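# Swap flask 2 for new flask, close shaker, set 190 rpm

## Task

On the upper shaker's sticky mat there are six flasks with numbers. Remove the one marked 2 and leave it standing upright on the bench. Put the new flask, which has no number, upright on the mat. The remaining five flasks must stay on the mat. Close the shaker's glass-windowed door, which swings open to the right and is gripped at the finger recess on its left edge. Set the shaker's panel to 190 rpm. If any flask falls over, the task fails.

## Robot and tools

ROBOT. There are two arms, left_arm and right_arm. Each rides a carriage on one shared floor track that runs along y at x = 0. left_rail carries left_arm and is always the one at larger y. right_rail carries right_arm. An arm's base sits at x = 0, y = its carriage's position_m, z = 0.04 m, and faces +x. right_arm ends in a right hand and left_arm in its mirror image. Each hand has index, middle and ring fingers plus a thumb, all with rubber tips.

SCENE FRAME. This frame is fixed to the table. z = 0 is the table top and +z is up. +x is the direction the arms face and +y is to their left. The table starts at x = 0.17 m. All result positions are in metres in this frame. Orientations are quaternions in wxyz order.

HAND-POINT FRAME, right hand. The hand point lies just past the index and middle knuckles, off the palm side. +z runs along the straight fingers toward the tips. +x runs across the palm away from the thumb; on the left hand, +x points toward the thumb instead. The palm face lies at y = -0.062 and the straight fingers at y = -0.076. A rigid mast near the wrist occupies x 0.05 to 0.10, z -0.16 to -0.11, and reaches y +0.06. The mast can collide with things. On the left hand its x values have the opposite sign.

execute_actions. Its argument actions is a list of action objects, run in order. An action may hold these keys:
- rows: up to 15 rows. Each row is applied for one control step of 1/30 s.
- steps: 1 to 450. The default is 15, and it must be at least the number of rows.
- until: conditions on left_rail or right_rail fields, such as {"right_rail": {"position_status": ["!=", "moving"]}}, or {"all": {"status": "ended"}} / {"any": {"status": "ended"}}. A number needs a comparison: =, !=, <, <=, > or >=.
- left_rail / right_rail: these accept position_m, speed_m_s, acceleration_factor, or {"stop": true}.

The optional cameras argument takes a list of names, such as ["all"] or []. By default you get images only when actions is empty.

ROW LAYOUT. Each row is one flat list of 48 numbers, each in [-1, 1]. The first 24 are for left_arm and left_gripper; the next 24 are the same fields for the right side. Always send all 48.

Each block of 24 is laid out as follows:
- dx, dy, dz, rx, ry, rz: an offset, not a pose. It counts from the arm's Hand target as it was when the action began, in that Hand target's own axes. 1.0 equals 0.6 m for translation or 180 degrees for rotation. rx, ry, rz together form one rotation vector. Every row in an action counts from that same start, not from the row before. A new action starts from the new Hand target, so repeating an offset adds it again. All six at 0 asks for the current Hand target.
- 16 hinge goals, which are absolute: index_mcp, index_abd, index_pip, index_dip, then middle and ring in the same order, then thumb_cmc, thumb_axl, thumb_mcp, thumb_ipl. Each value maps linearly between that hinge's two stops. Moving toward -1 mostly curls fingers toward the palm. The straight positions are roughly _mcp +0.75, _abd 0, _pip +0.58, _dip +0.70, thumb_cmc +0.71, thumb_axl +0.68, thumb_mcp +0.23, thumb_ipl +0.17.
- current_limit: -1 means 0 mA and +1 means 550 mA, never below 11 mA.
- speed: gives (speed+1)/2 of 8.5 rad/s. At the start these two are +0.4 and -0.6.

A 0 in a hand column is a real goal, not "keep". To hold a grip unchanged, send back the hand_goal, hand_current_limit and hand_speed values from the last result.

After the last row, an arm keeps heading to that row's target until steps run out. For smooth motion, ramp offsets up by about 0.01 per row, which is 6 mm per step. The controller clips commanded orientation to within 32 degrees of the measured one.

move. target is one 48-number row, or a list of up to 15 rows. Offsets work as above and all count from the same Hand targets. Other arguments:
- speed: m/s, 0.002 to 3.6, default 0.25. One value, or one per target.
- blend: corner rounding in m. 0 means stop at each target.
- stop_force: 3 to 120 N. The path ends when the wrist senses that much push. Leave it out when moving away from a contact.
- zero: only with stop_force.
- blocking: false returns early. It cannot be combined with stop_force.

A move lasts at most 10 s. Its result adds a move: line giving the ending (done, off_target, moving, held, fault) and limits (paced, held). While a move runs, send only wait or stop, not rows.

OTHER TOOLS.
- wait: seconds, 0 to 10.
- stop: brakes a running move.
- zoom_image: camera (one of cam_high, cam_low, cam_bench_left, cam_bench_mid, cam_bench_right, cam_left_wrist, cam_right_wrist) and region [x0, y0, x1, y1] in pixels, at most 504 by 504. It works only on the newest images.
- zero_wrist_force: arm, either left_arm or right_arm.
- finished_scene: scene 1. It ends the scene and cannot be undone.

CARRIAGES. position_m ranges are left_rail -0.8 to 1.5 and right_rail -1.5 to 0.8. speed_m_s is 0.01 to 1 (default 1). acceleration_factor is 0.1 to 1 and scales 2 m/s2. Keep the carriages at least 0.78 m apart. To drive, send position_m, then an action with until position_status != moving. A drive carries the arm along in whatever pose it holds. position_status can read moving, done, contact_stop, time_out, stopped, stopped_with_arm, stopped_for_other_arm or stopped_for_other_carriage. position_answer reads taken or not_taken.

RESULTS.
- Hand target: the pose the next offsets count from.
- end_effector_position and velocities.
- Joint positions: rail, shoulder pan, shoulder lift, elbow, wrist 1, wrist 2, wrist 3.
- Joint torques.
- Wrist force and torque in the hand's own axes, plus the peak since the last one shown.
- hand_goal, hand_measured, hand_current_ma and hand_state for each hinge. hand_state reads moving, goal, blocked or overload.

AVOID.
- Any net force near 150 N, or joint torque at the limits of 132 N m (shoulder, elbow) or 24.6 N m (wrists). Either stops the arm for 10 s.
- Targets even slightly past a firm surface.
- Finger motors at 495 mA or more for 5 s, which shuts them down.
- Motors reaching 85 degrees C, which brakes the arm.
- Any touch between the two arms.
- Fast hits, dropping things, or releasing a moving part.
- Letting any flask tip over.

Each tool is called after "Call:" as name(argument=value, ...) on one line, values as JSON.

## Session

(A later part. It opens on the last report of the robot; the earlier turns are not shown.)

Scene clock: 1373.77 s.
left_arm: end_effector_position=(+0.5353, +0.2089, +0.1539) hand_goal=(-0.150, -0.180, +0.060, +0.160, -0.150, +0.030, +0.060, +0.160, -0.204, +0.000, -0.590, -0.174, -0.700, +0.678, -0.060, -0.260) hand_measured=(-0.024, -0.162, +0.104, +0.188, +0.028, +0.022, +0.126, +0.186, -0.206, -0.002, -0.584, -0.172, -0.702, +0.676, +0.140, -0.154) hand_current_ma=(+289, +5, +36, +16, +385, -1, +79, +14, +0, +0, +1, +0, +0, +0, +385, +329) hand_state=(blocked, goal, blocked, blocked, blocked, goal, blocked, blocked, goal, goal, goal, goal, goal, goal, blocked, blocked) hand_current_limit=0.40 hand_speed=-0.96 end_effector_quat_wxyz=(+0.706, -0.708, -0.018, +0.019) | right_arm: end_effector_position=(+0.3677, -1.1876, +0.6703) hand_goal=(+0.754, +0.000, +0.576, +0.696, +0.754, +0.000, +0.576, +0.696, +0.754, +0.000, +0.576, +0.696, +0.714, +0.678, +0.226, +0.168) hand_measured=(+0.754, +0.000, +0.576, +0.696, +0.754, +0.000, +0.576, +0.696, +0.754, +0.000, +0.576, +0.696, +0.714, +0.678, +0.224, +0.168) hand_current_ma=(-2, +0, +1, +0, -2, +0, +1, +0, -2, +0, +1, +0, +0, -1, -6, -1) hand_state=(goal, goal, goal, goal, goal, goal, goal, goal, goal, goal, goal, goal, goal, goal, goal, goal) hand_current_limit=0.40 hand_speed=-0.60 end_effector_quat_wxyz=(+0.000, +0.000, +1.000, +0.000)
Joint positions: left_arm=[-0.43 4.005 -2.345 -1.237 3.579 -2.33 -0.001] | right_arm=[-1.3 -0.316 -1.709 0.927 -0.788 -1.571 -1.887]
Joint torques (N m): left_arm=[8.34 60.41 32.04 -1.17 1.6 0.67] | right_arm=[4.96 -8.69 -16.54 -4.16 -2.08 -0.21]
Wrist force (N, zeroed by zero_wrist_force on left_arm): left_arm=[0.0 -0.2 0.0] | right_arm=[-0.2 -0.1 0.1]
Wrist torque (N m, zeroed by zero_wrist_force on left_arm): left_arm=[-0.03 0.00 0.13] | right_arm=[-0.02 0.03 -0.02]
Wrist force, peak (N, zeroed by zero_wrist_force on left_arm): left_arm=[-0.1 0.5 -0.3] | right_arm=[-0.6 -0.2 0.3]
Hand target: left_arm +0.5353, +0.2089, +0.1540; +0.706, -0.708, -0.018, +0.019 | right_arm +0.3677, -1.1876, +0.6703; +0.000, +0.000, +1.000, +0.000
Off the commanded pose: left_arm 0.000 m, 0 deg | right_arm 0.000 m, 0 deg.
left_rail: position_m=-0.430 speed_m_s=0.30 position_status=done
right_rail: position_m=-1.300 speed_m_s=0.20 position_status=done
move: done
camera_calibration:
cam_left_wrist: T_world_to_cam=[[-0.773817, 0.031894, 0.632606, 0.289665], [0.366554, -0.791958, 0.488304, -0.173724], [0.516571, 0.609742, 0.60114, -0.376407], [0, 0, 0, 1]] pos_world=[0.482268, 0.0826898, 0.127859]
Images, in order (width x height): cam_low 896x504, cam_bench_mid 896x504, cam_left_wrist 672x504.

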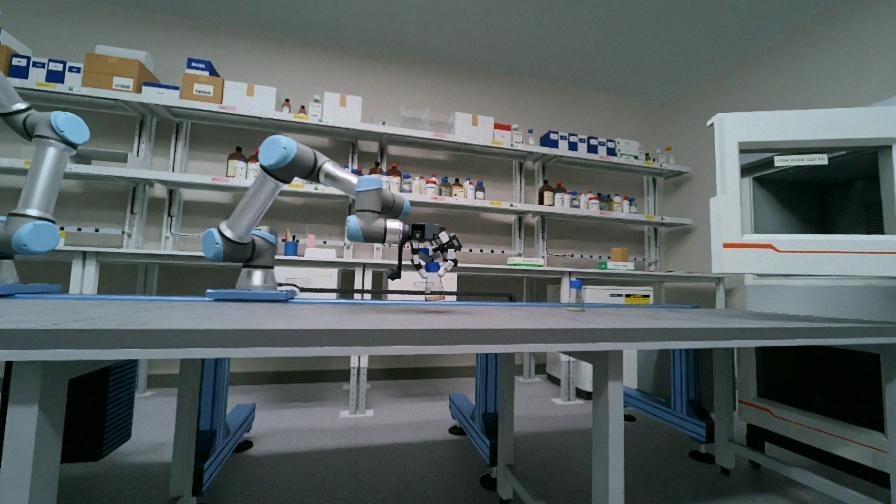

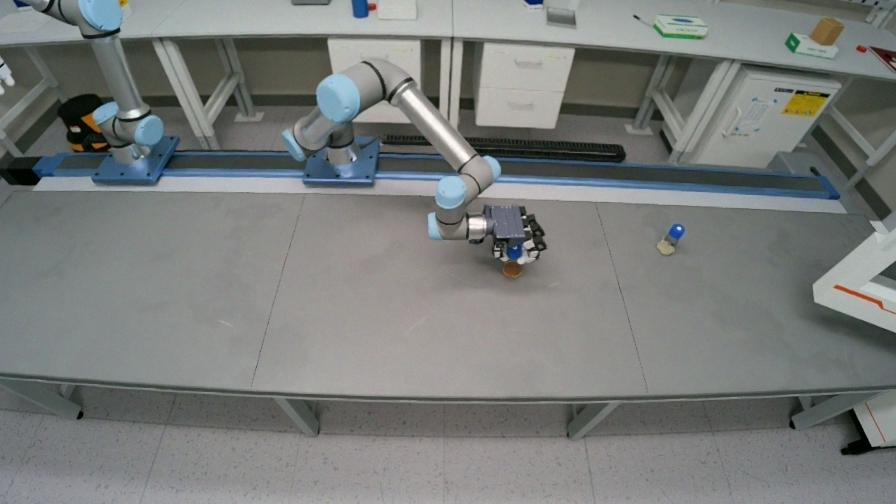

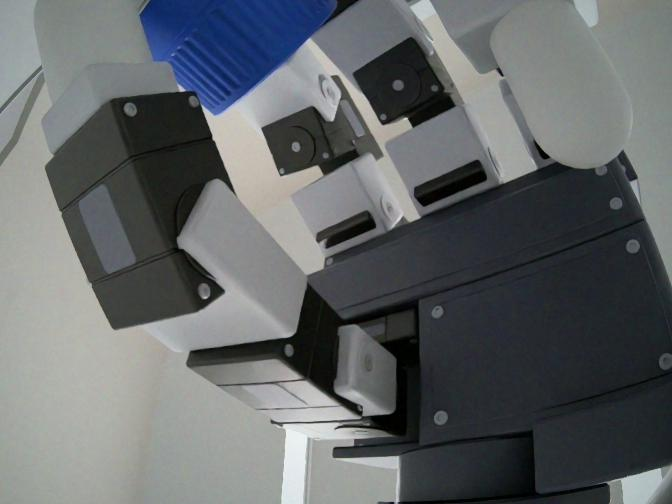

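Call:
move(target=[-0.2217,-0.3433,0.1737,-0.0332,-0.0666,-0.0035,-0.15,-0.18,0.06,0.16,-0.15,0.03,0.06,0.16,-0.205,0,-0.591,-0.174,-0.70,0.678,-0.06,-0.26,0.4,-0.96,0,0,0,0,0,0,0.754,0,0.576,0.696,0.754,0,0.576,0.696,0.754,0,0.576,0.696,0.714,0.678,0.226,0.168,0.4,-0.6], speed=0.08, cameras=["cam_low","cam_bench_mid","cam_left_wrist"])

Call:
zoom_image(camera="cam_low", region=[420, 160, 540, 280])

Call:
zoom_image(camera="cam_bench_mid", region=[480, 130, 620, 250])

Scene clock: 1409.07 s.
left_arm: end_effector_position=(+0.3974, +0.3065, +0.3599) hand_goal=(-0.150, -0.180, +0.060, +0.160, -0.150, +0.030, +0.060, +0.160, -0.204, +0.000, -0.590, -0.174, -0.700, +0.678, -0.060, -0.260) hand_measured=(-0.024, -0.162, +0.104, +0.188, +0.028, +0.022, +0.126, +0.186, -0.206, -0.002, -0.584, -0.172, -0.702, +0.676, +0.140, -0.154) hand_current_ma=(+289, +5, +36, +16, +385, -1, +79, +14, +0, +0, +1, +0, +0, +0, +385, +329) hand_state=(blocked, goal, blocked, blocked, blocked, goal, blocked, blocked, goal, goal, goal, goal, goal, goal, blocked, blocked) hand_current_limit=0.40 hand_speed=-0.96 end_effector_quat_wxyz=(-0.663, +0.738, +0.096, -0.088) | right_arm: end_effector_position=(+0.3677, -1.1876, +0.6703) hand_goal=(+0.754, +0.000, +0.576, +0.696, +0.754, +0.000, +0.576, +0.696, +0.754, +0.000, +0.576, +0.696, +0.714, +0.678, +0.226, +0.168) hand_measured=(+0.754, +0.000, +0.576, +0.696, +0.754, +0.000, +0.576, +0.696, +0.754, +0.000, +0.576, +0.696, +0.714, +0.678, +0.224, +0.168) hand_current_ma=(-2, +0, +1, +0, -2, +0, +1, +0, -2, +0, +1, +0, +0, -1, -6, -1) hand_state=(goal, goal, goal, goal, goal, goal, goal, goal, goal, goal, goal, goal, goal, goal, goal, goal) hand_current_limit=0.40 hand_speed=-0.60 end_effector_quat_wxyz=(+0.000, +0.000, +1.000, +0.000)
Joint positions: left_arm=[-0.43 4.216 -2.315 -0.692 2.861 -2.323 -0.098] | right_arm=[-1.3 -0.316 -1.709 0.927 -0.788 -1.571 -1.887]
Joint torques (N m): left_arm=[8.01 47.41 32.39 -1.64 -2.18 -1.65] | right_arm=[5.38 -7.29 -17.15 -4.22 -2.11 -0.25]
Wrist force (N, zeroed by zero_wrist_force on left_arm): left_arm=[0.1 0.0 0.0] | right_arm=[-0.2 -0.3 0.3]
Wrist torque (N m, zeroed by zero_wrist_force on left_arm): left_arm=[-0.02 -0.02 0.24] | right_arm=[-0.04 0.03 -0.02]
Wrist force, peak (N, zeroed by zero_wrist_force on left_arm): left_arm=[0.1 0.8 -0.5] | right_arm=[-0.4 -0.1 0.7]
Hand target: left_arm +0.3974, +0.3065, +0.3600; -0.663, +0.738, +0.096, -0.088 | right_arm +0.3677, -1.1876, +0.6703; +0.000, +0.000, +1.000, +0.000
Off the commanded pose: left_arm 0.000 m, 0 deg | right_arm 0.000 m, 0 deg.
left_rail: position_m=-0.430 speed_m_s=0.30 position_status=done
right_rail: position_m=-1.300 speed_m_s=0.20 position_status=done
move: done
camera_calibration:
cam_left_wrist: T_world_to_cam=[[-0.780207, -0.0664646, 0.62198, 0.0859229], [0.509183, -0.64504, 0.569787, -0.277473], [0.363331, 0.761253, 0.537107, -0.451052], [0, 0, 0, 1]] pos_world=[0.372203, 0.170095, 0.346922]
Images, in order (width x height): cam_low 896x504, cam_bench_mid 896x504, cam_left_wrist 672x504.

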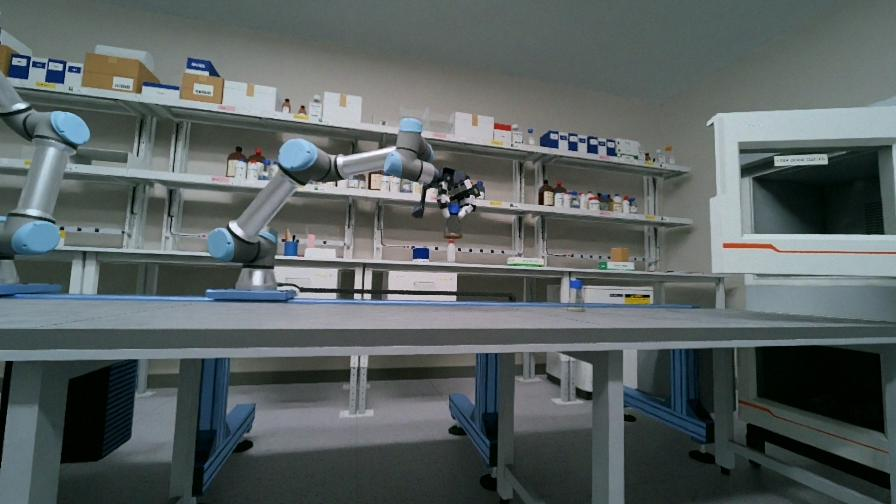

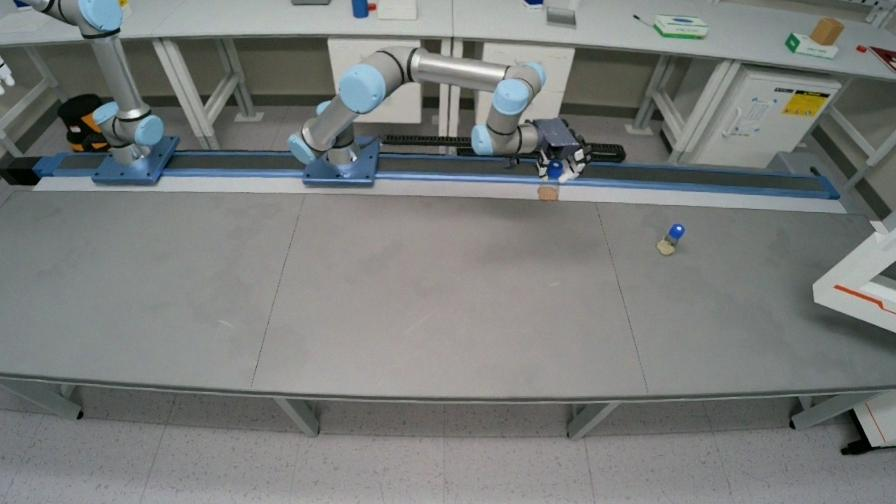

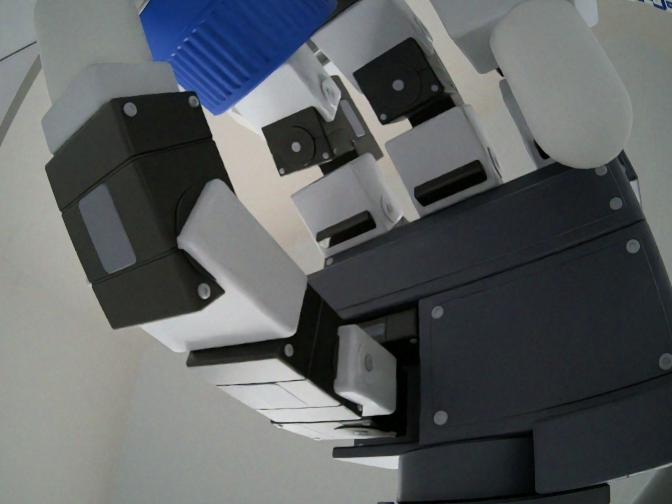

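Scaled by 4.200 from the camera's 896x504 image, which has a finer 1280x720 frame.

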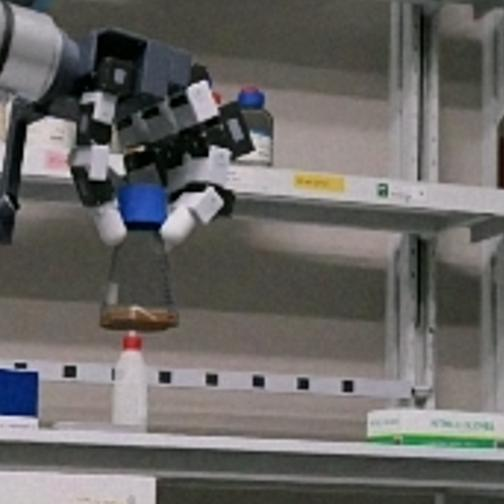

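Scaled by 3.600 from the camera's 896x504 image, which has a finer 1280x720 frame.

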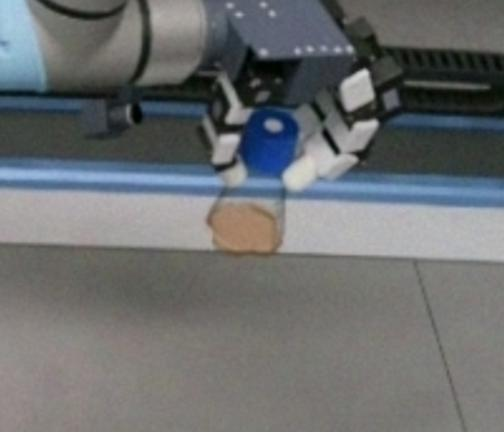

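Call:
execute_actions(actions=[{"left_rail":{"position_m":0.95,"speed_m_s":0.25,"acceleration_factor":0.1},"steps":400,"until":{"left_rail":{"position_status":["!=","moving"]}}}], cameras=["cam_bench_left","cam_left_wrist","cam_low"])

Call:
zoom_image(camera="cam_bench_left", region=[500, 80, 800, 300])

Call:
zoom_image(camera="cam_low", region=[650, 100, 896, 300])

Scene clock: 1419.67 s.
left_arm: end_effector_position=(+0.3974, +1.6865, +0.3600) hand_goal=(-0.150, -0.180, +0.060, +0.160, -0.150, +0.030, +0.060, +0.160, -0.204, +0.000, -0.590, -0.174, -0.700, +0.678, -0.060, -0.260) hand_measured=(-0.024, -0.162, +0.104, +0.188, +0.028, +0.022, +0.126, +0.186, -0.206, -0.002, -0.584, -0.172, -0.702, +0.676, +0.140, -0.154) hand_current_ma=(+289, +5, +36, +16, +385, -1, +79, +14, +0, +0, +1, +0, +0, +0, +385, +329) hand_state=(blocked, goal, blocked, blocked, blocked, goal, blocked, blocked, goal, goal, goal, goal, goal, goal, blocked, blocked) hand_current_limit=0.40 hand_speed=-0.96 end_effector_quat_wxyz=(-0.663, +0.738, +0.096, -0.088) | right_arm: end_effector_position=(+0.3677, -1.1876, +0.6703) hand_goal=(+0.754, +0.000, +0.576, +0.696, +0.754, +0.000, +0.576, +0.696, +0.754, +0.000, +0.576, +0.696, +0.714, +0.678, +0.226, +0.168) hand_measured=(+0.754, +0.000, +0.576, +0.696, +0.754, +0.000, +0.576, +0.696, +0.754, +0.000, +0.576, +0.696, +0.714, +0.678, +0.224, +0.168) hand_current_ma=(-2, +0, +1, +0, -2, +0, +1, +0, -2, +0, +1, +0, +0, -1, -6, -1) hand_state=(goal, goal, goal, goal, goal, goal, goal, goal, goal, goal, goal, goal, goal, goal, goal, goal) hand_current_limit=0.40 hand_speed=-0.60 end_effector_quat_wxyz=(+0.000, +0.000, +1.000, +0.000)
Joint positions: left_arm=[0.95 4.216 -2.315 -0.692 2.861 -2.323 -0.098] | right_arm=[-1.3 -0.316 -1.709 0.927 -0.788 -1.571 -1.887]
Joint torques (N m): left_arm=[3.03 59.01 23.13 0.67 -0.57 -1.34] | right_arm=[5.17 -7.01 -16.81 -4.11 -2.25 -0.21]
Wrist force (N, zeroed by zero_wrist_force on left_arm): left_arm=[0.1 -0.2 0.0] | right_arm=[-0.3 -0.3 0.2]
Wrist torque (N m, zeroed by zero_wrist_force on left_arm): left_arm=[0.00 -0.02 0.23] | right_arm=[-0.04 0.04 -0.03]
Wrist force, peak (N, zeroed by zero_wrist_force on left_arm): left_arm=[0.1 -0.6 0.4] | right_arm=[-0.4 -0.1 0.6]
Hand target: left_arm +0.3974, +1.6865, +0.3600; -0.663, +0.738, +0.096, -0.088 | right_arm +0.3677, -1.1876, +0.6703; +0.000, +0.000, +1.000, +0.000
Off the commanded pose: left_arm 0.000 m, 0 deg | right_arm 0.000 m, 0 deg.
left_rail: position_m=0.950 speed_m_s=0.25 position_status=done
right_rail: position_m=-1.300 speed_m_s=0.20 position_status=done
camera_calibration:
cam_left_wrist: T_world_to_cam=[[-0.780199, -0.0664861, 0.621988, 0.177678], [0.509263, -0.644907, 0.569865, 0.612483], [0.363236, 0.761364, 0.537015, -1.50176], [0, 0, 0, 1]] pos_world=[0.372203, 1.55019, 0.346921]
Images, in order (width x height): cam_low 896x504, cam_bench_left 896x504, cam_left_wrist 672x504.

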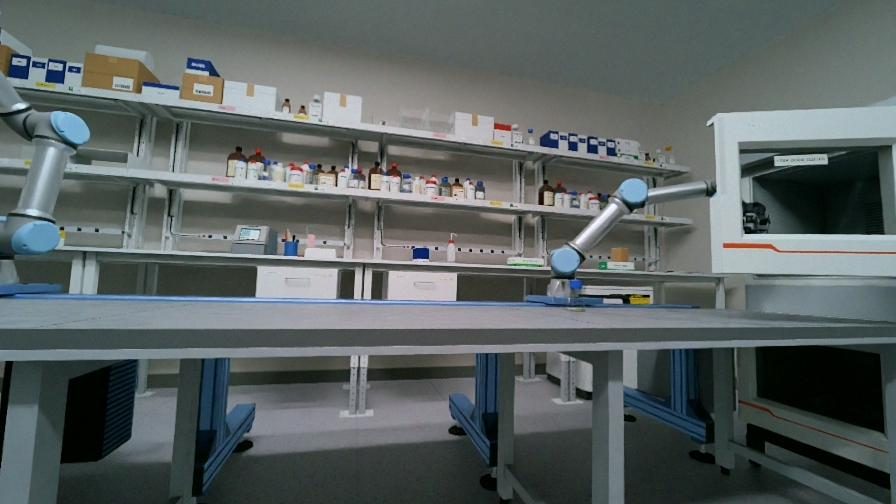

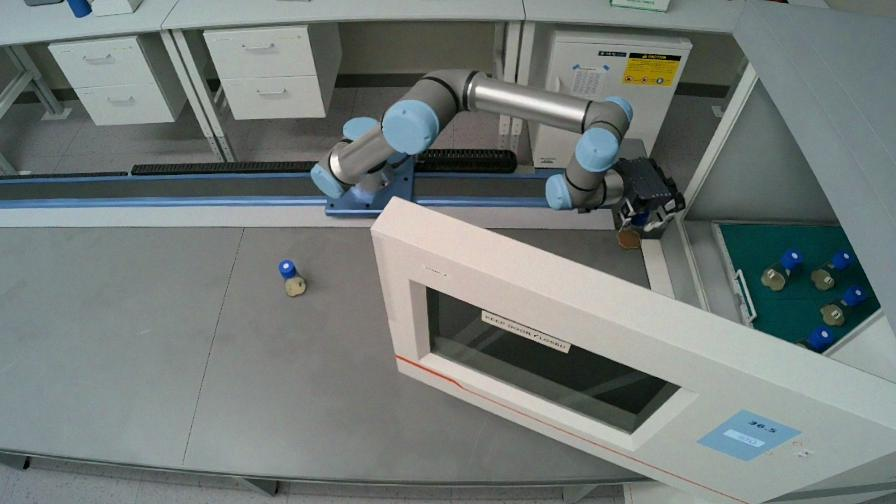

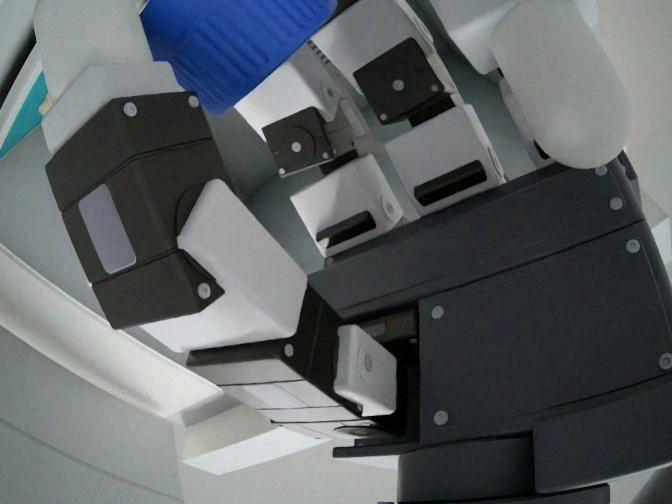

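Scaled by 1.680 from the camera's 896x504 image, which has a finer 1280x720 frame.

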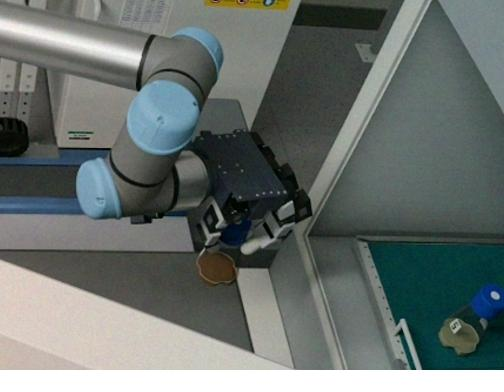

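Scaled by 2.049 from the camera's 896x504 image, which has a finer 1280x720 frame.

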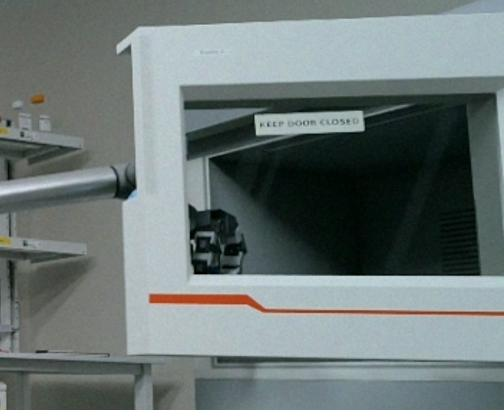

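Call:
execute_actions(actions=[{"left_rail":{"position_m":1.3068,"speed_m_s":0.08,"acceleration_factor":0.1},"steps":240,"until":{"left_rail":{"position_status":["!=","moving"]}}}], cameras=["cam_bench_left","cam_left_wrist","cam_low"])

Call:
zoom_image(camera="cam_bench_left", region=[720, 150, 860, 290])

Scene clock: 1431.03 s.
left_arm: end_effector_position=(+0.3974, +2.0433, +0.3600) hand_goal=(-0.150, -0.180, +0.060, +0.160, -0.150, +0.030, +0.060, +0.160, -0.204, +0.000, -0.590, -0.174, -0.700, +0.678, -0.060, -0.260) hand_measured=(-0.024, -0.162, +0.104, +0.188, +0.028, +0.022, +0.126, +0.186, -0.206, -0.002, -0.584, -0.172, -0.702, +0.676, +0.140, -0.154) hand_current_ma=(+289, +5, +36, +16, +385, -1, +79, +14, +0, +0, +1, +0, +0, +0, +385, +329) hand_state=(blocked, goal, blocked, blocked, blocked, goal, blocked, blocked, goal, goal, goal, goal, goal, goal, blocked, blocked) hand_current_limit=0.40 hand_speed=-0.96 end_effector_quat_wxyz=(-0.663, +0.738, +0.096, -0.088) | right_arm: end_effector_position=(+0.3677, -1.1876, +0.6703) hand_goal=(+0.754, +0.000, +0.576, +0.696, +0.754, +0.000, +0.576, +0.696, +0.754, +0.000, +0.576, +0.696, +0.714, +0.678, +0.226, +0.168) hand_measured=(+0.754, +0.000, +0.576, +0.696, +0.754, +0.000, +0.576, +0.696, +0.754, +0.000, +0.576, +0.696, +0.714, +0.678, +0.224, +0.168) hand_current_ma=(-2, +0, +1, +0, -2, +0, +1, +0, -2, +0, +1, +0, +0, -1, -6, -1) hand_state=(goal, goal, goal, goal, goal, goal, goal, goal, goal, goal, goal, goal, goal, goal, goal, goal) hand_current_limit=0.40 hand_speed=-0.60 end_effector_quat_wxyz=(+0.000, +0.000, +1.000, +0.000)
Joint positions: left_arm=[1.307 4.216 -2.315 -0.692 2.861 -2.323 -0.098] | right_arm=[-1.3 -0.316 -1.709 0.927 -0.788 -1.571 -1.887]
Joint torques (N m): left_arm=[-1.86 58.96 15.57 1.77 0.86 -1.13] | right_arm=[5.42 -7.1 -17.45 -4.12 -2.4 -0.26]
Wrist force (N, zeroed by zero_wrist_force on left_arm): left_arm=[0.3 -0.3 0.1] | right_arm=[-0.3 0.0 0.1]
Wrist torque (N m, zeroed by zero_wrist_force on left_arm): left_arm=[0.01 -0.04 0.24] | right_arm=[0.00 0.04 -0.02]
Wrist force, peak (N, zeroed by zero_wrist_force on left_arm): left_arm=[0.3 -0.3 0.7] | right_arm=[-0.6 -0.4 0.0]
Hand target: left_arm +0.3974, +2.0433, +0.3600; -0.663, +0.738, +0.096, -0.088 | right_arm +0.3677, -1.1876, +0.6703; +0.000, +0.000, +1.000, +0.000
Off the commanded pose: left_arm 0.000 m, 0 deg | right_arm 0.000 m, 0 deg.
left_rail: position_m=1.307 speed_m_s=0.08 position_status=done
right_rail: position_m=-1.300 speed_m_s=0.20 position_status=done
camera_calibration:
cam_left_wrist: T_world_to_cam=[[-0.780199, -0.0664861, 0.621988, 0.201401], [0.509263, -0.644907, 0.569865, 0.842586], [0.363236, 0.761364, 0.537015, -1.77342], [0, 0, 0, 1]] pos_world=[0.372203, 1.90699, 0.346921]
Images, in order (width x height): cam_low 896x504, cam_bench_left 896x504, cam_left_wrist 672x504.

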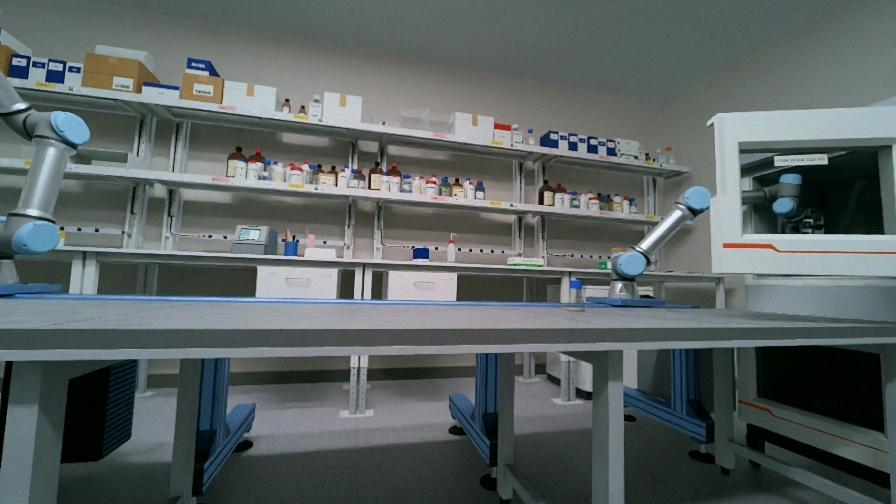

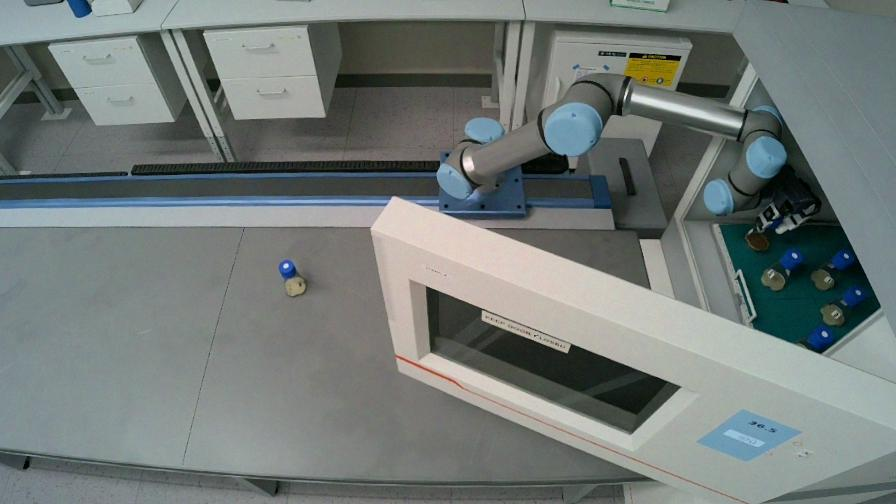

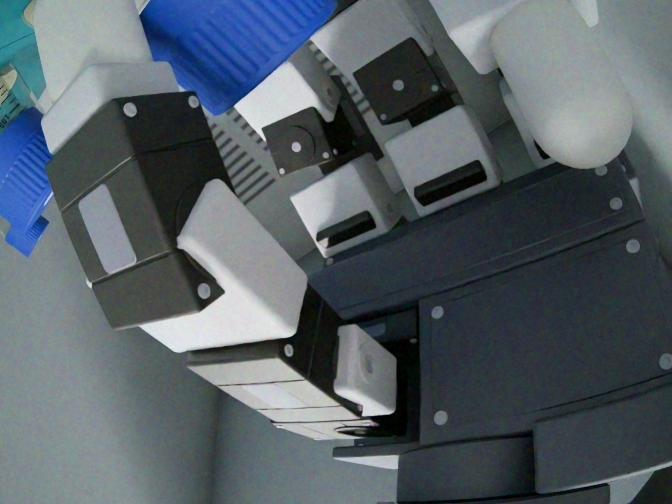

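Scaled by 3.600 from the camera's 896x504 image, which has a finer 1280x720 frame.

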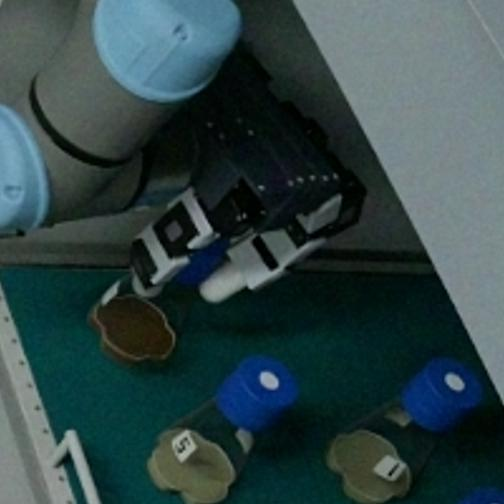

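Call:
zero_wrist_force(arm="left_arm")

Call:
move(target=[0.0001,0.0465,0.005,0,0,0,-0.15,-0.18,0.06,0.16,-0.15,0.03,0.06,0.16,-0.205,0,-0.591,-0.174,-0.70,0.678,-0.06,-0.26,0.4,-0.96,0,0,0,0,0,0,0.754,0,0.576,0.696,0.754,0,0.576,0.696,0.754,0,0.576,0.696,0.714,0.678,0.226,0.168,0.4,-0.6], speed=0.01, stop_force=3, cameras=["cam_bench_left","cam_left_wrist"])

Call:
zoom_image(camera="cam_bench_left", region=[720, 150, 860, 290])

Wrist force sensor zeroed.

Scene clock: 1443.27 s.
left_arm: end_effector_position=(+0.3974, +2.0434, +0.3360) hand_goal=(-0.150, -0.180, +0.060, +0.160, -0.150, +0.030, +0.060, +0.160, -0.204, +0.000, -0.590, -0.174, -0.700, +0.678, -0.060, -0.260) hand_measured=(-0.024, -0.160, +0.104, +0.188, +0.028, +0.022, +0.126, +0.186, -0.206, -0.002, -0.584, -0.172, -0.702, +0.676, +0.140, -0.156) hand_current_ma=(+289, +7, +36, +16, +385, -1, +79, +14, +0, +0, +1, +0, +0, +0, +385, +314) hand_state=(blocked, blocked, blocked, blocked, blocked, goal, blocked, blocked, goal, goal, goal, goal, goal, goal, blocked, blocked) hand_current_limit=0.40 hand_speed=-0.96 end_effector_quat_wxyz=(-0.663, +0.738, +0.096, -0.088) | right_arm: end_effector_position=(+0.3677, -1.1876, +0.6703) hand_goal=(+0.754, +0.000, +0.576, +0.696, +0.754, +0.000, +0.576, +0.696, +0.754, +0.000, +0.576, +0.696, +0.714, +0.678, +0.226, +0.168) hand_measured=(+0.754, +0.000, +0.576, +0.696, +0.754, +0.000, +0.576, +0.696, +0.754, +0.000, +0.576, +0.696, +0.714, +0.678, +0.224, +0.168) hand_current_ma=(-2, +0, +1, +0, -2, +0, +1, +0, -2, +0, +1, +0, +0, -1, -6, -1) hand_state=(goal, goal, goal, goal, goal, goal, goal, goal, goal, goal, goal, goal, goal, goal, goal, goal) hand_current_limit=0.40 hand_speed=-0.60 end_effector_quat_wxyz=(+0.000, +0.000, +1.000, +0.000)
Joint positions: left_arm=[1.307 4.216 -2.307 -0.768 2.928 -2.323 -0.098] | right_arm=[-1.3 -0.316 -1.709 0.927 -0.788 -1.571 -1.887]
Joint torques (N m): left_arm=[-7.53 46.51 31.88 -1.76 -1.76 -0.5] | right_arm=[5.71 -5.82 -17.08 -4.2 -2.5 -0.15]
Wrist force (N, zeroed by zero_wrist_force on left_arm): left_arm=[0.2 -1.1 0.0] | right_arm=[-0.3 -0.2 0.1]
Wrist torque (N m, zeroed by zero_wrist_force on left_arm): left_arm=[-0.04 0.00 0.01] | right_arm=[-0.02 0.04 -0.02]
Wrist force, peak (N, zeroed by zero_wrist_force on left_arm): left_arm=[1.2 -4.6 -0.1] | right_arm=[-0.6 -0.3 0.4]
Hand target: left_arm +0.3974, +2.0434, +0.3360; -0.663, +0.738, +0.096, -0.088 (not the last commanded pose) | right_arm +0.3677, -1.1876, +0.6703; +0.000, +0.000, +1.000, +0.000
Off the commanded pose: left_arm 0.004 m, 0 deg | right_arm 0.000 m, 0 deg.
left_rail: position_m=1.307 speed_m_s=0.08 position_status=done
right_rail: position_m=-1.300 speed_m_s=0.20 position_status=done
move: contact (left_arm)
camera_calibration:
cam_left_wrist: T_world_to_cam=[[-0.780199, -0.0664861, 0.621988, 0.216266], [0.509263, -0.644907, 0.569865, 0.856206], [0.363236, 0.761364, 0.537015, -1.76058], [0, 0, 0, 1]] pos_world=[0.372203, 1.90699, 0.323021]
Images, in order (width x height): cam_bench_left 896x504, cam_left_wrist 672x504.

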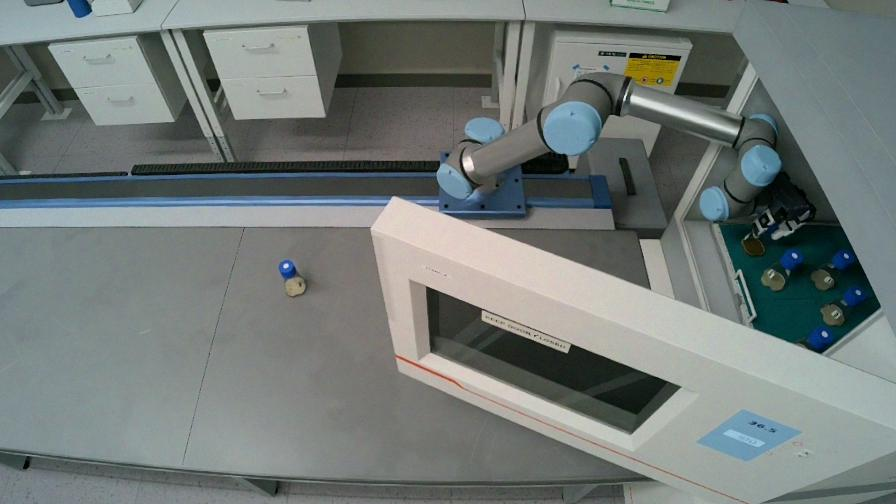

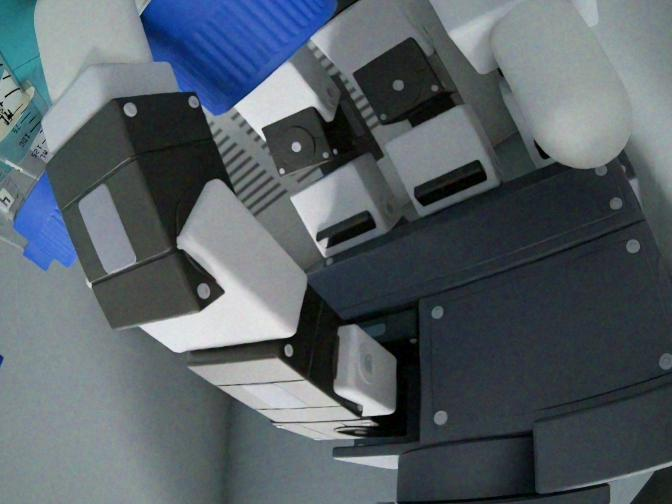

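Scaled by 3.600 from the camera's 896x504 image, which has a finer 1280x720 frame.

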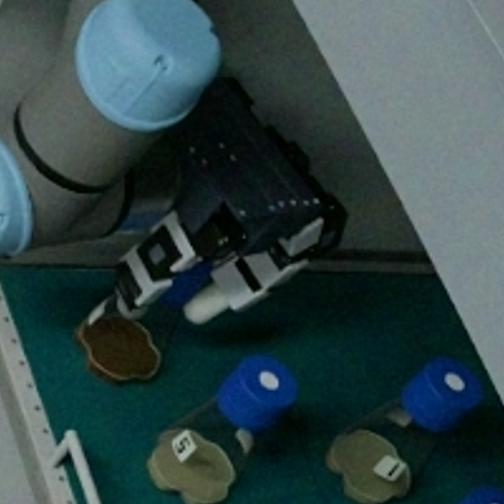

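Call:
move(target=[0,0.003,0.0003,0,0,0,-0.15,-0.18,0.06,0.16,-0.15,0.03,0.06,0.16,-0.205,0,-0.591,-0.174,-0.70,0.678,-0.06,-0.26,0.4,-0.96,0,0,0,0,0,0,0.754,0,0.576,0.696,0.754,0,0.576,0.696,0.754,0,0.576,0.696,0.714,0.678,0.226,0.168,0.4,-0.6], speed=0.005, cameras=["cam_bench_left"])

Call:
zoom_image(camera="cam_bench_left", region=[730, 190, 800, 260])

Scene clock: 1448.50 s.
left_arm: end_effector_position=(+0.3974, +2.0434, +0.3343) hand_goal=(-0.150, -0.180, +0.060, +0.160, -0.150, +0.030, +0.060, +0.160, -0.204, +0.000, -0.590, -0.174, -0.700, +0.678, -0.060, -0.260) hand_measured=(-0.024, -0.152, +0.104, +0.182, +0.028, +0.030, +0.126, +0.178, -0.206, -0.002, -0.584, -0.172, -0.698, +0.676, +0.142, -0.162) hand_current_ma=(+289, +13, +36, +9, +385, +0, +79, +6, +0, +0, +1, +0, +0, +0, +385, +277) hand_state=(blocked, blocked, blocked, blocked, blocked, goal, blocked, goal, goal, goal, goal, goal, goal, goal, blocked, moving) hand_current_limit=0.40 hand_speed=-0.96 end_effector_quat_wxyz=(-0.663, +0.738, +0.096, -0.088) | right_arm: end_effector_position=(+0.3677, -1.1876, +0.6703) hand_goal=(+0.754, +0.000, +0.576, +0.696, +0.754, +0.000, +0.576, +0.696, +0.754, +0.000, +0.576, +0.696, +0.714, +0.678, +0.226, +0.168) hand_measured=(+0.754, +0.000, +0.576, +0.696, +0.754, +0.000, +0.576, +0.696, +0.754, +0.000, +0.576, +0.696, +0.714, +0.678, +0.224, +0.168) hand_current_ma=(-2, +0, +1, +0, -2, +0, +1, +0, -2, +0, +1, +0, +0, -1, -6, -1) hand_state=(goal, goal, goal, goal, goal, goal, goal, goal, goal, goal, goal, goal, goal, goal, goal, goal) hand_current_limit=0.40 hand_speed=-0.60 end_effector_quat_wxyz=(+0.000, +0.000, +1.000, +0.000)
Joint positions: left_arm=[1.307 4.216 -2.307 -0.773 2.933 -2.323 -0.098] | right_arm=[-1.3 -0.316 -1.709 0.927 -0.788 -1.571 -1.887]
Joint torques (N m): left_arm=[-6.36 51.48 2.02 0.82 -2.14 -0.98] | right_arm=[6.26 -5.87 -17.02 -4.05 -2.59 -0.32]
Wrist force (N, zeroed by zero_wrist_force on left_arm): left_arm=[3.3 -13.2 -2.4] | right_arm=[-0.4 0.0 0.2]
Wrist torque (N m, zeroed by zero_wrist_force on left_arm): left_arm=[-0.53 -0.06 -0.02] | right_arm=[-0.01 0.04 -0.02]
Wrist force, peak (N, zeroed by zero_wrist_force on left_arm): left_arm=[3.3 -13.2 -2.4] | right_arm=[-0.4 -0.3 0.5]
Hand target: left_arm +0.3974, +2.0434, +0.3342; -0.663, +0.738, +0.096, -0.088 | right_arm +0.3677, -1.1876, +0.6703; +0.000, +0.000, +1.000, +0.000
Off the commanded pose: left_arm 0.000 m, 0 deg | right_arm 0.000 m, 0 deg.
left_rail: position_m=1.307 speed_m_s=0.08 position_status=done
right_rail: position_m=-1.300 speed_m_s=0.20 position_status=done
move: done
Images, in order (width x height): cam_bench_left 896x504.

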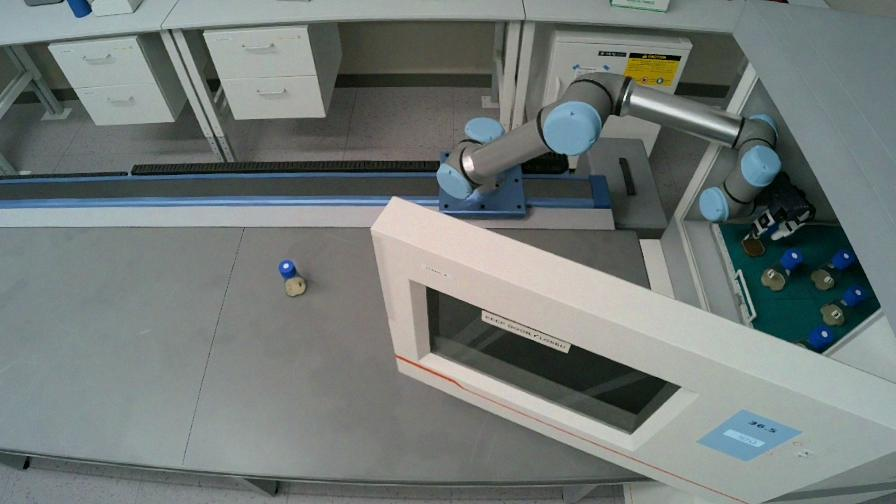

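Scaled by 7.200 from the camera's 896x504 image, which has a finer 1280x720 frame.

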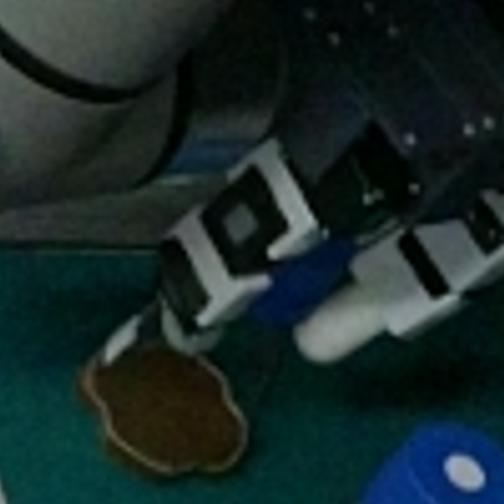

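Call:
execute_actions(actions=[{"rows":[[0,0,0,0,0,0,-0.07,-0.15,0.09,0.175,-0.02,0.02,0.11,0.18,-0.205,0,-0.591,-0.174,-0.70,0.678,0.09,-0.19,0.4,-0.95,0,0,0,0,0,0,0.754,0,0.576,0.696,0.754,0,0.576,0.696,0.754,0,0.576,0.696,0.714,0.678,0.226,0.168,0.4,-0.6]],"steps":25},{"rows":[[0,0,0,0,0,0,0.0,-0.13,0.12,0.21,0.055,0.03,0.15,0.22,-0.205,0,-0.591,-0.174,-0.70,0.678,0.15,-0.13,0.4,-0.96,0,0,0,0,0,0,0.754,0,0.576,0.696,0.754,0,0.576,0.696,0.754,0,0.576,0.696,0.714,0.678,0.226,0.168,0.4,-0.6]],"steps":35},{"rows":[[0,0,0,0,0,0,0.09,-0.1,0.2,0.32,0.13,0.1,0.2,0.32,-0.205,0,-0.591,-0.174,-0.68,0.678,0.226,0.02,0.4,-0.95,0,0,0,0,0,0,0.754,0,0.576,0.696,0.754,0,0.576,0.696,0.754,0,0.576,0.696,0.714,0.678,0.226,0.168,0.4,-0.6]],"steps":60}], cameras=["cam_bench_left","cam_left_wrist"])

Call:
zoom_image(camera="cam_bench_left", region=[730, 190, 800, 260])

Scene clock: 1459.87 s.
left_arm: end_effector_position=(+0.3974, +2.0434, +0.3342) hand_goal=(+0.090, -0.100, +0.200, +0.320, +0.130, +0.100, +0.200, +0.320, -0.204, +0.000, -0.590, -0.174, -0.680, +0.678, +0.226, +0.020) hand_measured=(+0.078, -0.102, +0.196, +0.318, +0.114, +0.096, +0.196, +0.318, -0.206, -0.002, -0.584, -0.172, -0.682, +0.678, +0.224, +0.018) hand_current_ma=(-4, +0, +0, +0, -6, +0, +0, +0, +0, +0, +1, +0, +0, +0, +0, +0) hand_state=(goal, goal, goal, goal, goal, goal, goal, goal, goal, goal, goal, goal, goal, goal, goal, goal) hand_current_limit=0.40 hand_speed=-0.95 end_effector_quat_wxyz=(-0.663, +0.738, +0.096, -0.088) | right_arm: end_effector_position=(+0.3677, -1.1876, +0.6703) hand_goal=(+0.754, +0.000, +0.576, +0.696, +0.754, +0.000, +0.576, +0.696, +0.754, +0.000, +0.576, +0.696, +0.714, +0.678, +0.226, +0.168) hand_measured=(+0.754, +0.000, +0.576, +0.696, +0.754, +0.000, +0.576, +0.696, +0.754, +0.000, +0.576, +0.696, +0.714, +0.678, +0.224, +0.168) hand_current_ma=(-2, +0, +1, +0, -2, +0, +1, +0, -2, +0, +1, +0, +0, -1, -6, -1) hand_state=(goal, goal, goal, goal, goal, goal, goal, goal, goal, goal, goal, goal, goal, goal, goal, goal) hand_current_limit=0.40 hand_speed=-0.60 end_effector_quat_wxyz=(+0.000, +0.000, +1.000, +0.000)
Joint positions: left_arm=[1.307 4.216 -2.307 -0.773 2.933 -2.323 -0.098] | right_arm=[-1.3 -0.316 -1.709 0.927 -0.788 -1.571 -1.887]
Joint torques (N m): left_arm=[3.56 59.09 25.13 0.84 -1.01 1.28] | right_arm=[6.88 -4.76 -17.51 -4.13 -2.68 -0.28]
Wrist force (N, zeroed by zero_wrist_force on left_arm): left_arm=[-0.2 -0.6 -0.2] | right_arm=[-0.3 0.0 0.1]
Wrist torque (N m, zeroed by zero_wrist_force on left_arm): left_arm=[-0.05 0.02 0.00] | right_arm=[0.01 0.04 -0.02]
Wrist force, peak (N, zeroed by zero_wrist_force on left_arm): left_arm=[3.6 -14.4 -2.1] | right_arm=[-0.6 -0.2 -0.1]
Hand target: left_arm +0.3974, +2.0434, +0.3342; -0.663, +0.738, +0.096, -0.088 | right_arm +0.3677, -1.1876, +0.6703; +0.000, +0.000, +1.000, +0.000
Off the commanded pose: left_arm 0.000 m, 0 deg | right_arm 0.000 m, 0 deg.
left_rail: position_m=1.307 speed_m_s=0.08 position_status=done
right_rail: position_m=-1.300 speed_m_s=0.20 position_status=done
camera_calibration:
cam_left_wrist: T_world_to_cam=[[-0.780199, -0.0664861, 0.621988, 0.217448], [0.509263, -0.644907, 0.569865, 0.857289], [0.363236, 0.761364, 0.537015, -1.75956], [0, 0, 0, 1]] pos_world=[0.372203, 1.90699, 0.321121]
Images, in order (width x height): cam_bench_left 896x504, cam_left_wrist 672x504.

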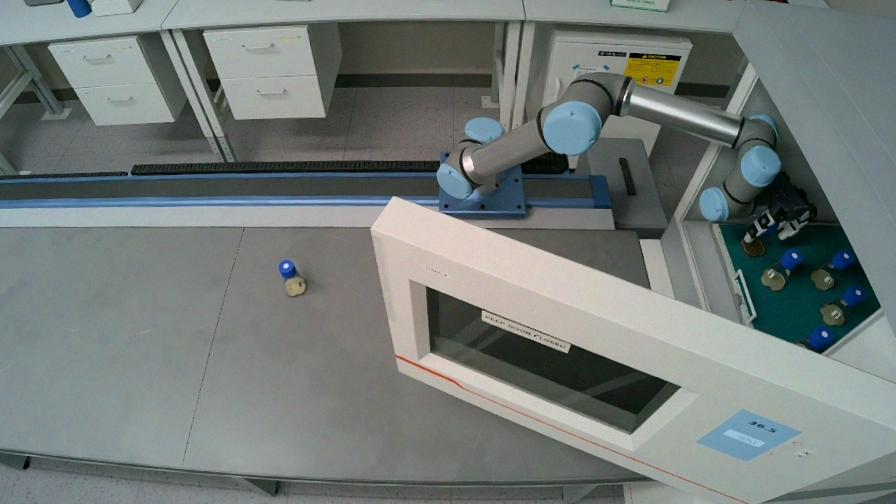

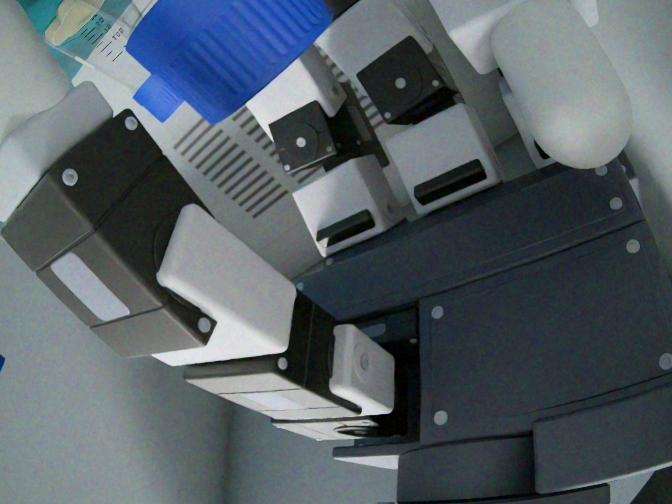

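Scaled by 7.200 from the camera's 896x504 image, which has a finer 1280x720 frame.

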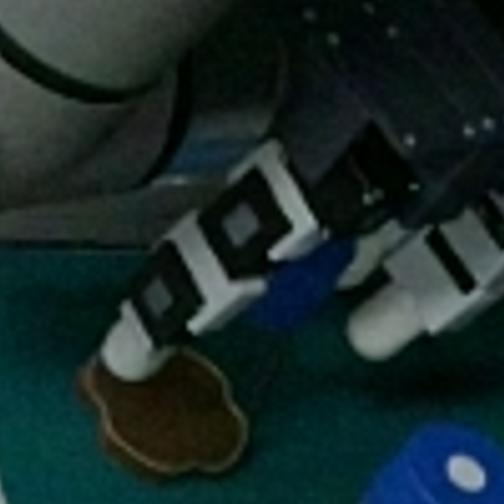

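Call:
execute_actions(actions=[{"rows":[[0,0,0,0,0,0,0.479,0,0.431,0.551,0.479,0.0,0.431,0.551,-0.205,0,-0.591,-0.174,-0.571,0.678,0.226,0.168,0.4,-0.9,0,0,0,0,0,0,0.754,0,0.576,0.696,0.754,0,0.576,0.696,0.754,0,0.576,0.696,0.714,0.678,0.226,0.168,0.4,-0.6]],"steps":75}], cameras=["cam_bench_left","cam_left_wrist"])

Call:
zoom_image(camera="cam_bench_left", region=[730, 170, 820, 260])

Scene clock: 1473.40 s.
left_arm: end_effector_position=(+0.3974, +2.0434, +0.3342) hand_goal=(+0.480, +0.000, +0.432, +0.552, +0.480, +0.000, +0.432, +0.552, -0.204, +0.000, -0.590, -0.174, -0.570, +0.678, +0.226, +0.168) hand_measured=(+0.460, -0.004, +0.426, +0.548, +0.458, +0.004, +0.426, +0.548, -0.206, -0.002, -0.584, -0.172, -0.574, +0.678, +0.224, +0.166) hand_current_ma=(-9, +0, -1, +0, -12, +0, -1, +0, +0, +0, +1, +0, +0, +0, +0, +0) hand_state=(goal, goal, goal, goal, blocked, goal, goal, goal, goal, goal, goal, goal, goal, goal, goal, goal) hand_current_limit=0.40 hand_speed=-0.90 end_effector_quat_wxyz=(-0.663, +0.738, +0.096, -0.088) | right_arm: end_effector_position=(+0.3677, -1.1876, +0.6703) hand_goal=(+0.754, +0.000, +0.576, +0.696, +0.754, +0.000, +0.576, +0.696, +0.754, +0.000, +0.576, +0.696, +0.714, +0.678, +0.226, +0.168) hand_measured=(+0.754, +0.000, +0.576, +0.696, +0.754, +0.000, +0.576, +0.696, +0.754, +0.000, +0.576, +0.696, +0.714, +0.678, +0.224, +0.168) hand_current_ma=(-2, +0, +1, +0, -2, +0, +1, +0, -2, +0, +1, +0, +0, -1, -6, -1) hand_state=(goal, goal, goal, goal, goal, goal, goal, goal, goal, goal, goal, goal, goal, goal, goal, goal) hand_current_limit=0.40 hand_speed=-0.60 end_effector_quat_wxyz=(+0.000, +0.000, +1.000, +0.000)
Joint positions: left_arm=[1.307 4.216 -2.307 -0.773 2.933 -2.323 -0.098] | right_arm=[-1.3 -0.316 -1.709 0.927 -0.788 -1.571 -1.887]
Joint torques (N m): left_arm=[-5.02 58.97 25.34 0.85 0.15 1.23] | right_arm=[6.5 -4.82 -17.4 -4.06 -2.69 -0.21]
Wrist force (N, zeroed by zero_wrist_force on left_arm): left_arm=[-0.1 -0.3 -0.1] | right_arm=[-0.4 -0.1 0.2]
Wrist torque (N m, zeroed by zero_wrist_force on left_arm): left_arm=[-0.05 0.01 0.01] | right_arm=[-0.02 0.04 -0.03]
Wrist force, peak (N, zeroed by zero_wrist_force on left_arm): left_arm=[-0.1 -0.8 -0.2] | right_arm=[-0.6 -0.1 0.5]
Hand target: left_arm +0.3974, +2.0434, +0.3342; -0.663, +0.738, +0.096, -0.088 | right_arm +0.3677, -1.1876, +0.6703; +0.000, +0.000, +1.000, +0.000
Off the commanded pose: left_arm 0.000 m, 0 deg | right_arm 0.000 m, 0 deg.
left_rail: position_m=1.307 speed_m_s=0.08 position_status=done
right_rail: position_m=-1.300 speed_m_s=0.20 position_status=done
camera_calibration:
cam_left_wrist: T_world_to_cam=[[-0.780199, -0.0664861, 0.621988, 0.217448], [0.509263, -0.644907, 0.569865, 0.857289], [0.363236, 0.761364, 0.537015, -1.75956], [0, 0, 0, 1]] pos_world=[0.372203, 1.90699, 0.321121]
Images, in order (width x height): cam_bench_left 896x504, cam_left_wrist 672x504.

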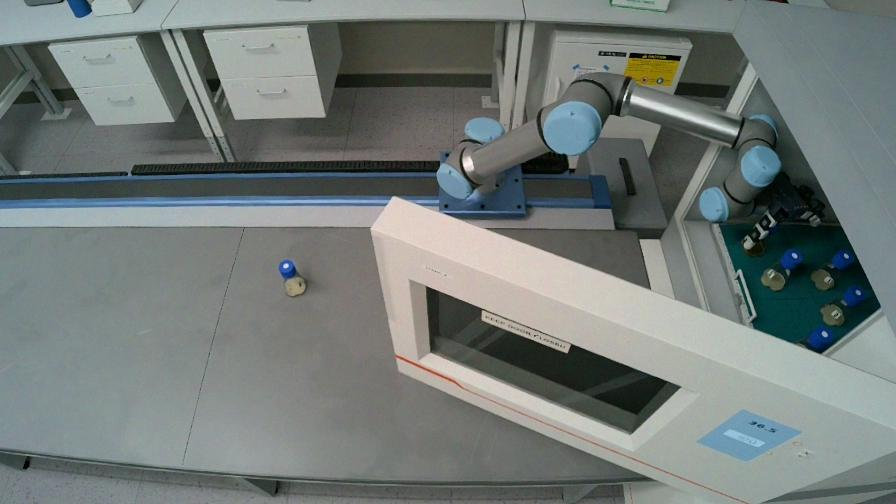

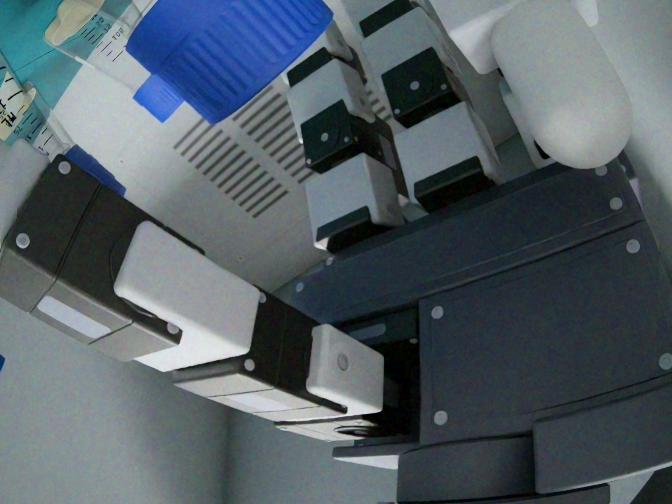

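Scaled by 5.600 from the camera's 896x504 image, which has a finer 1280x720 frame.

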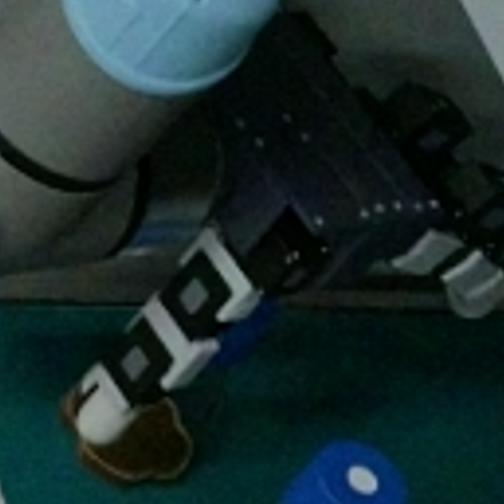

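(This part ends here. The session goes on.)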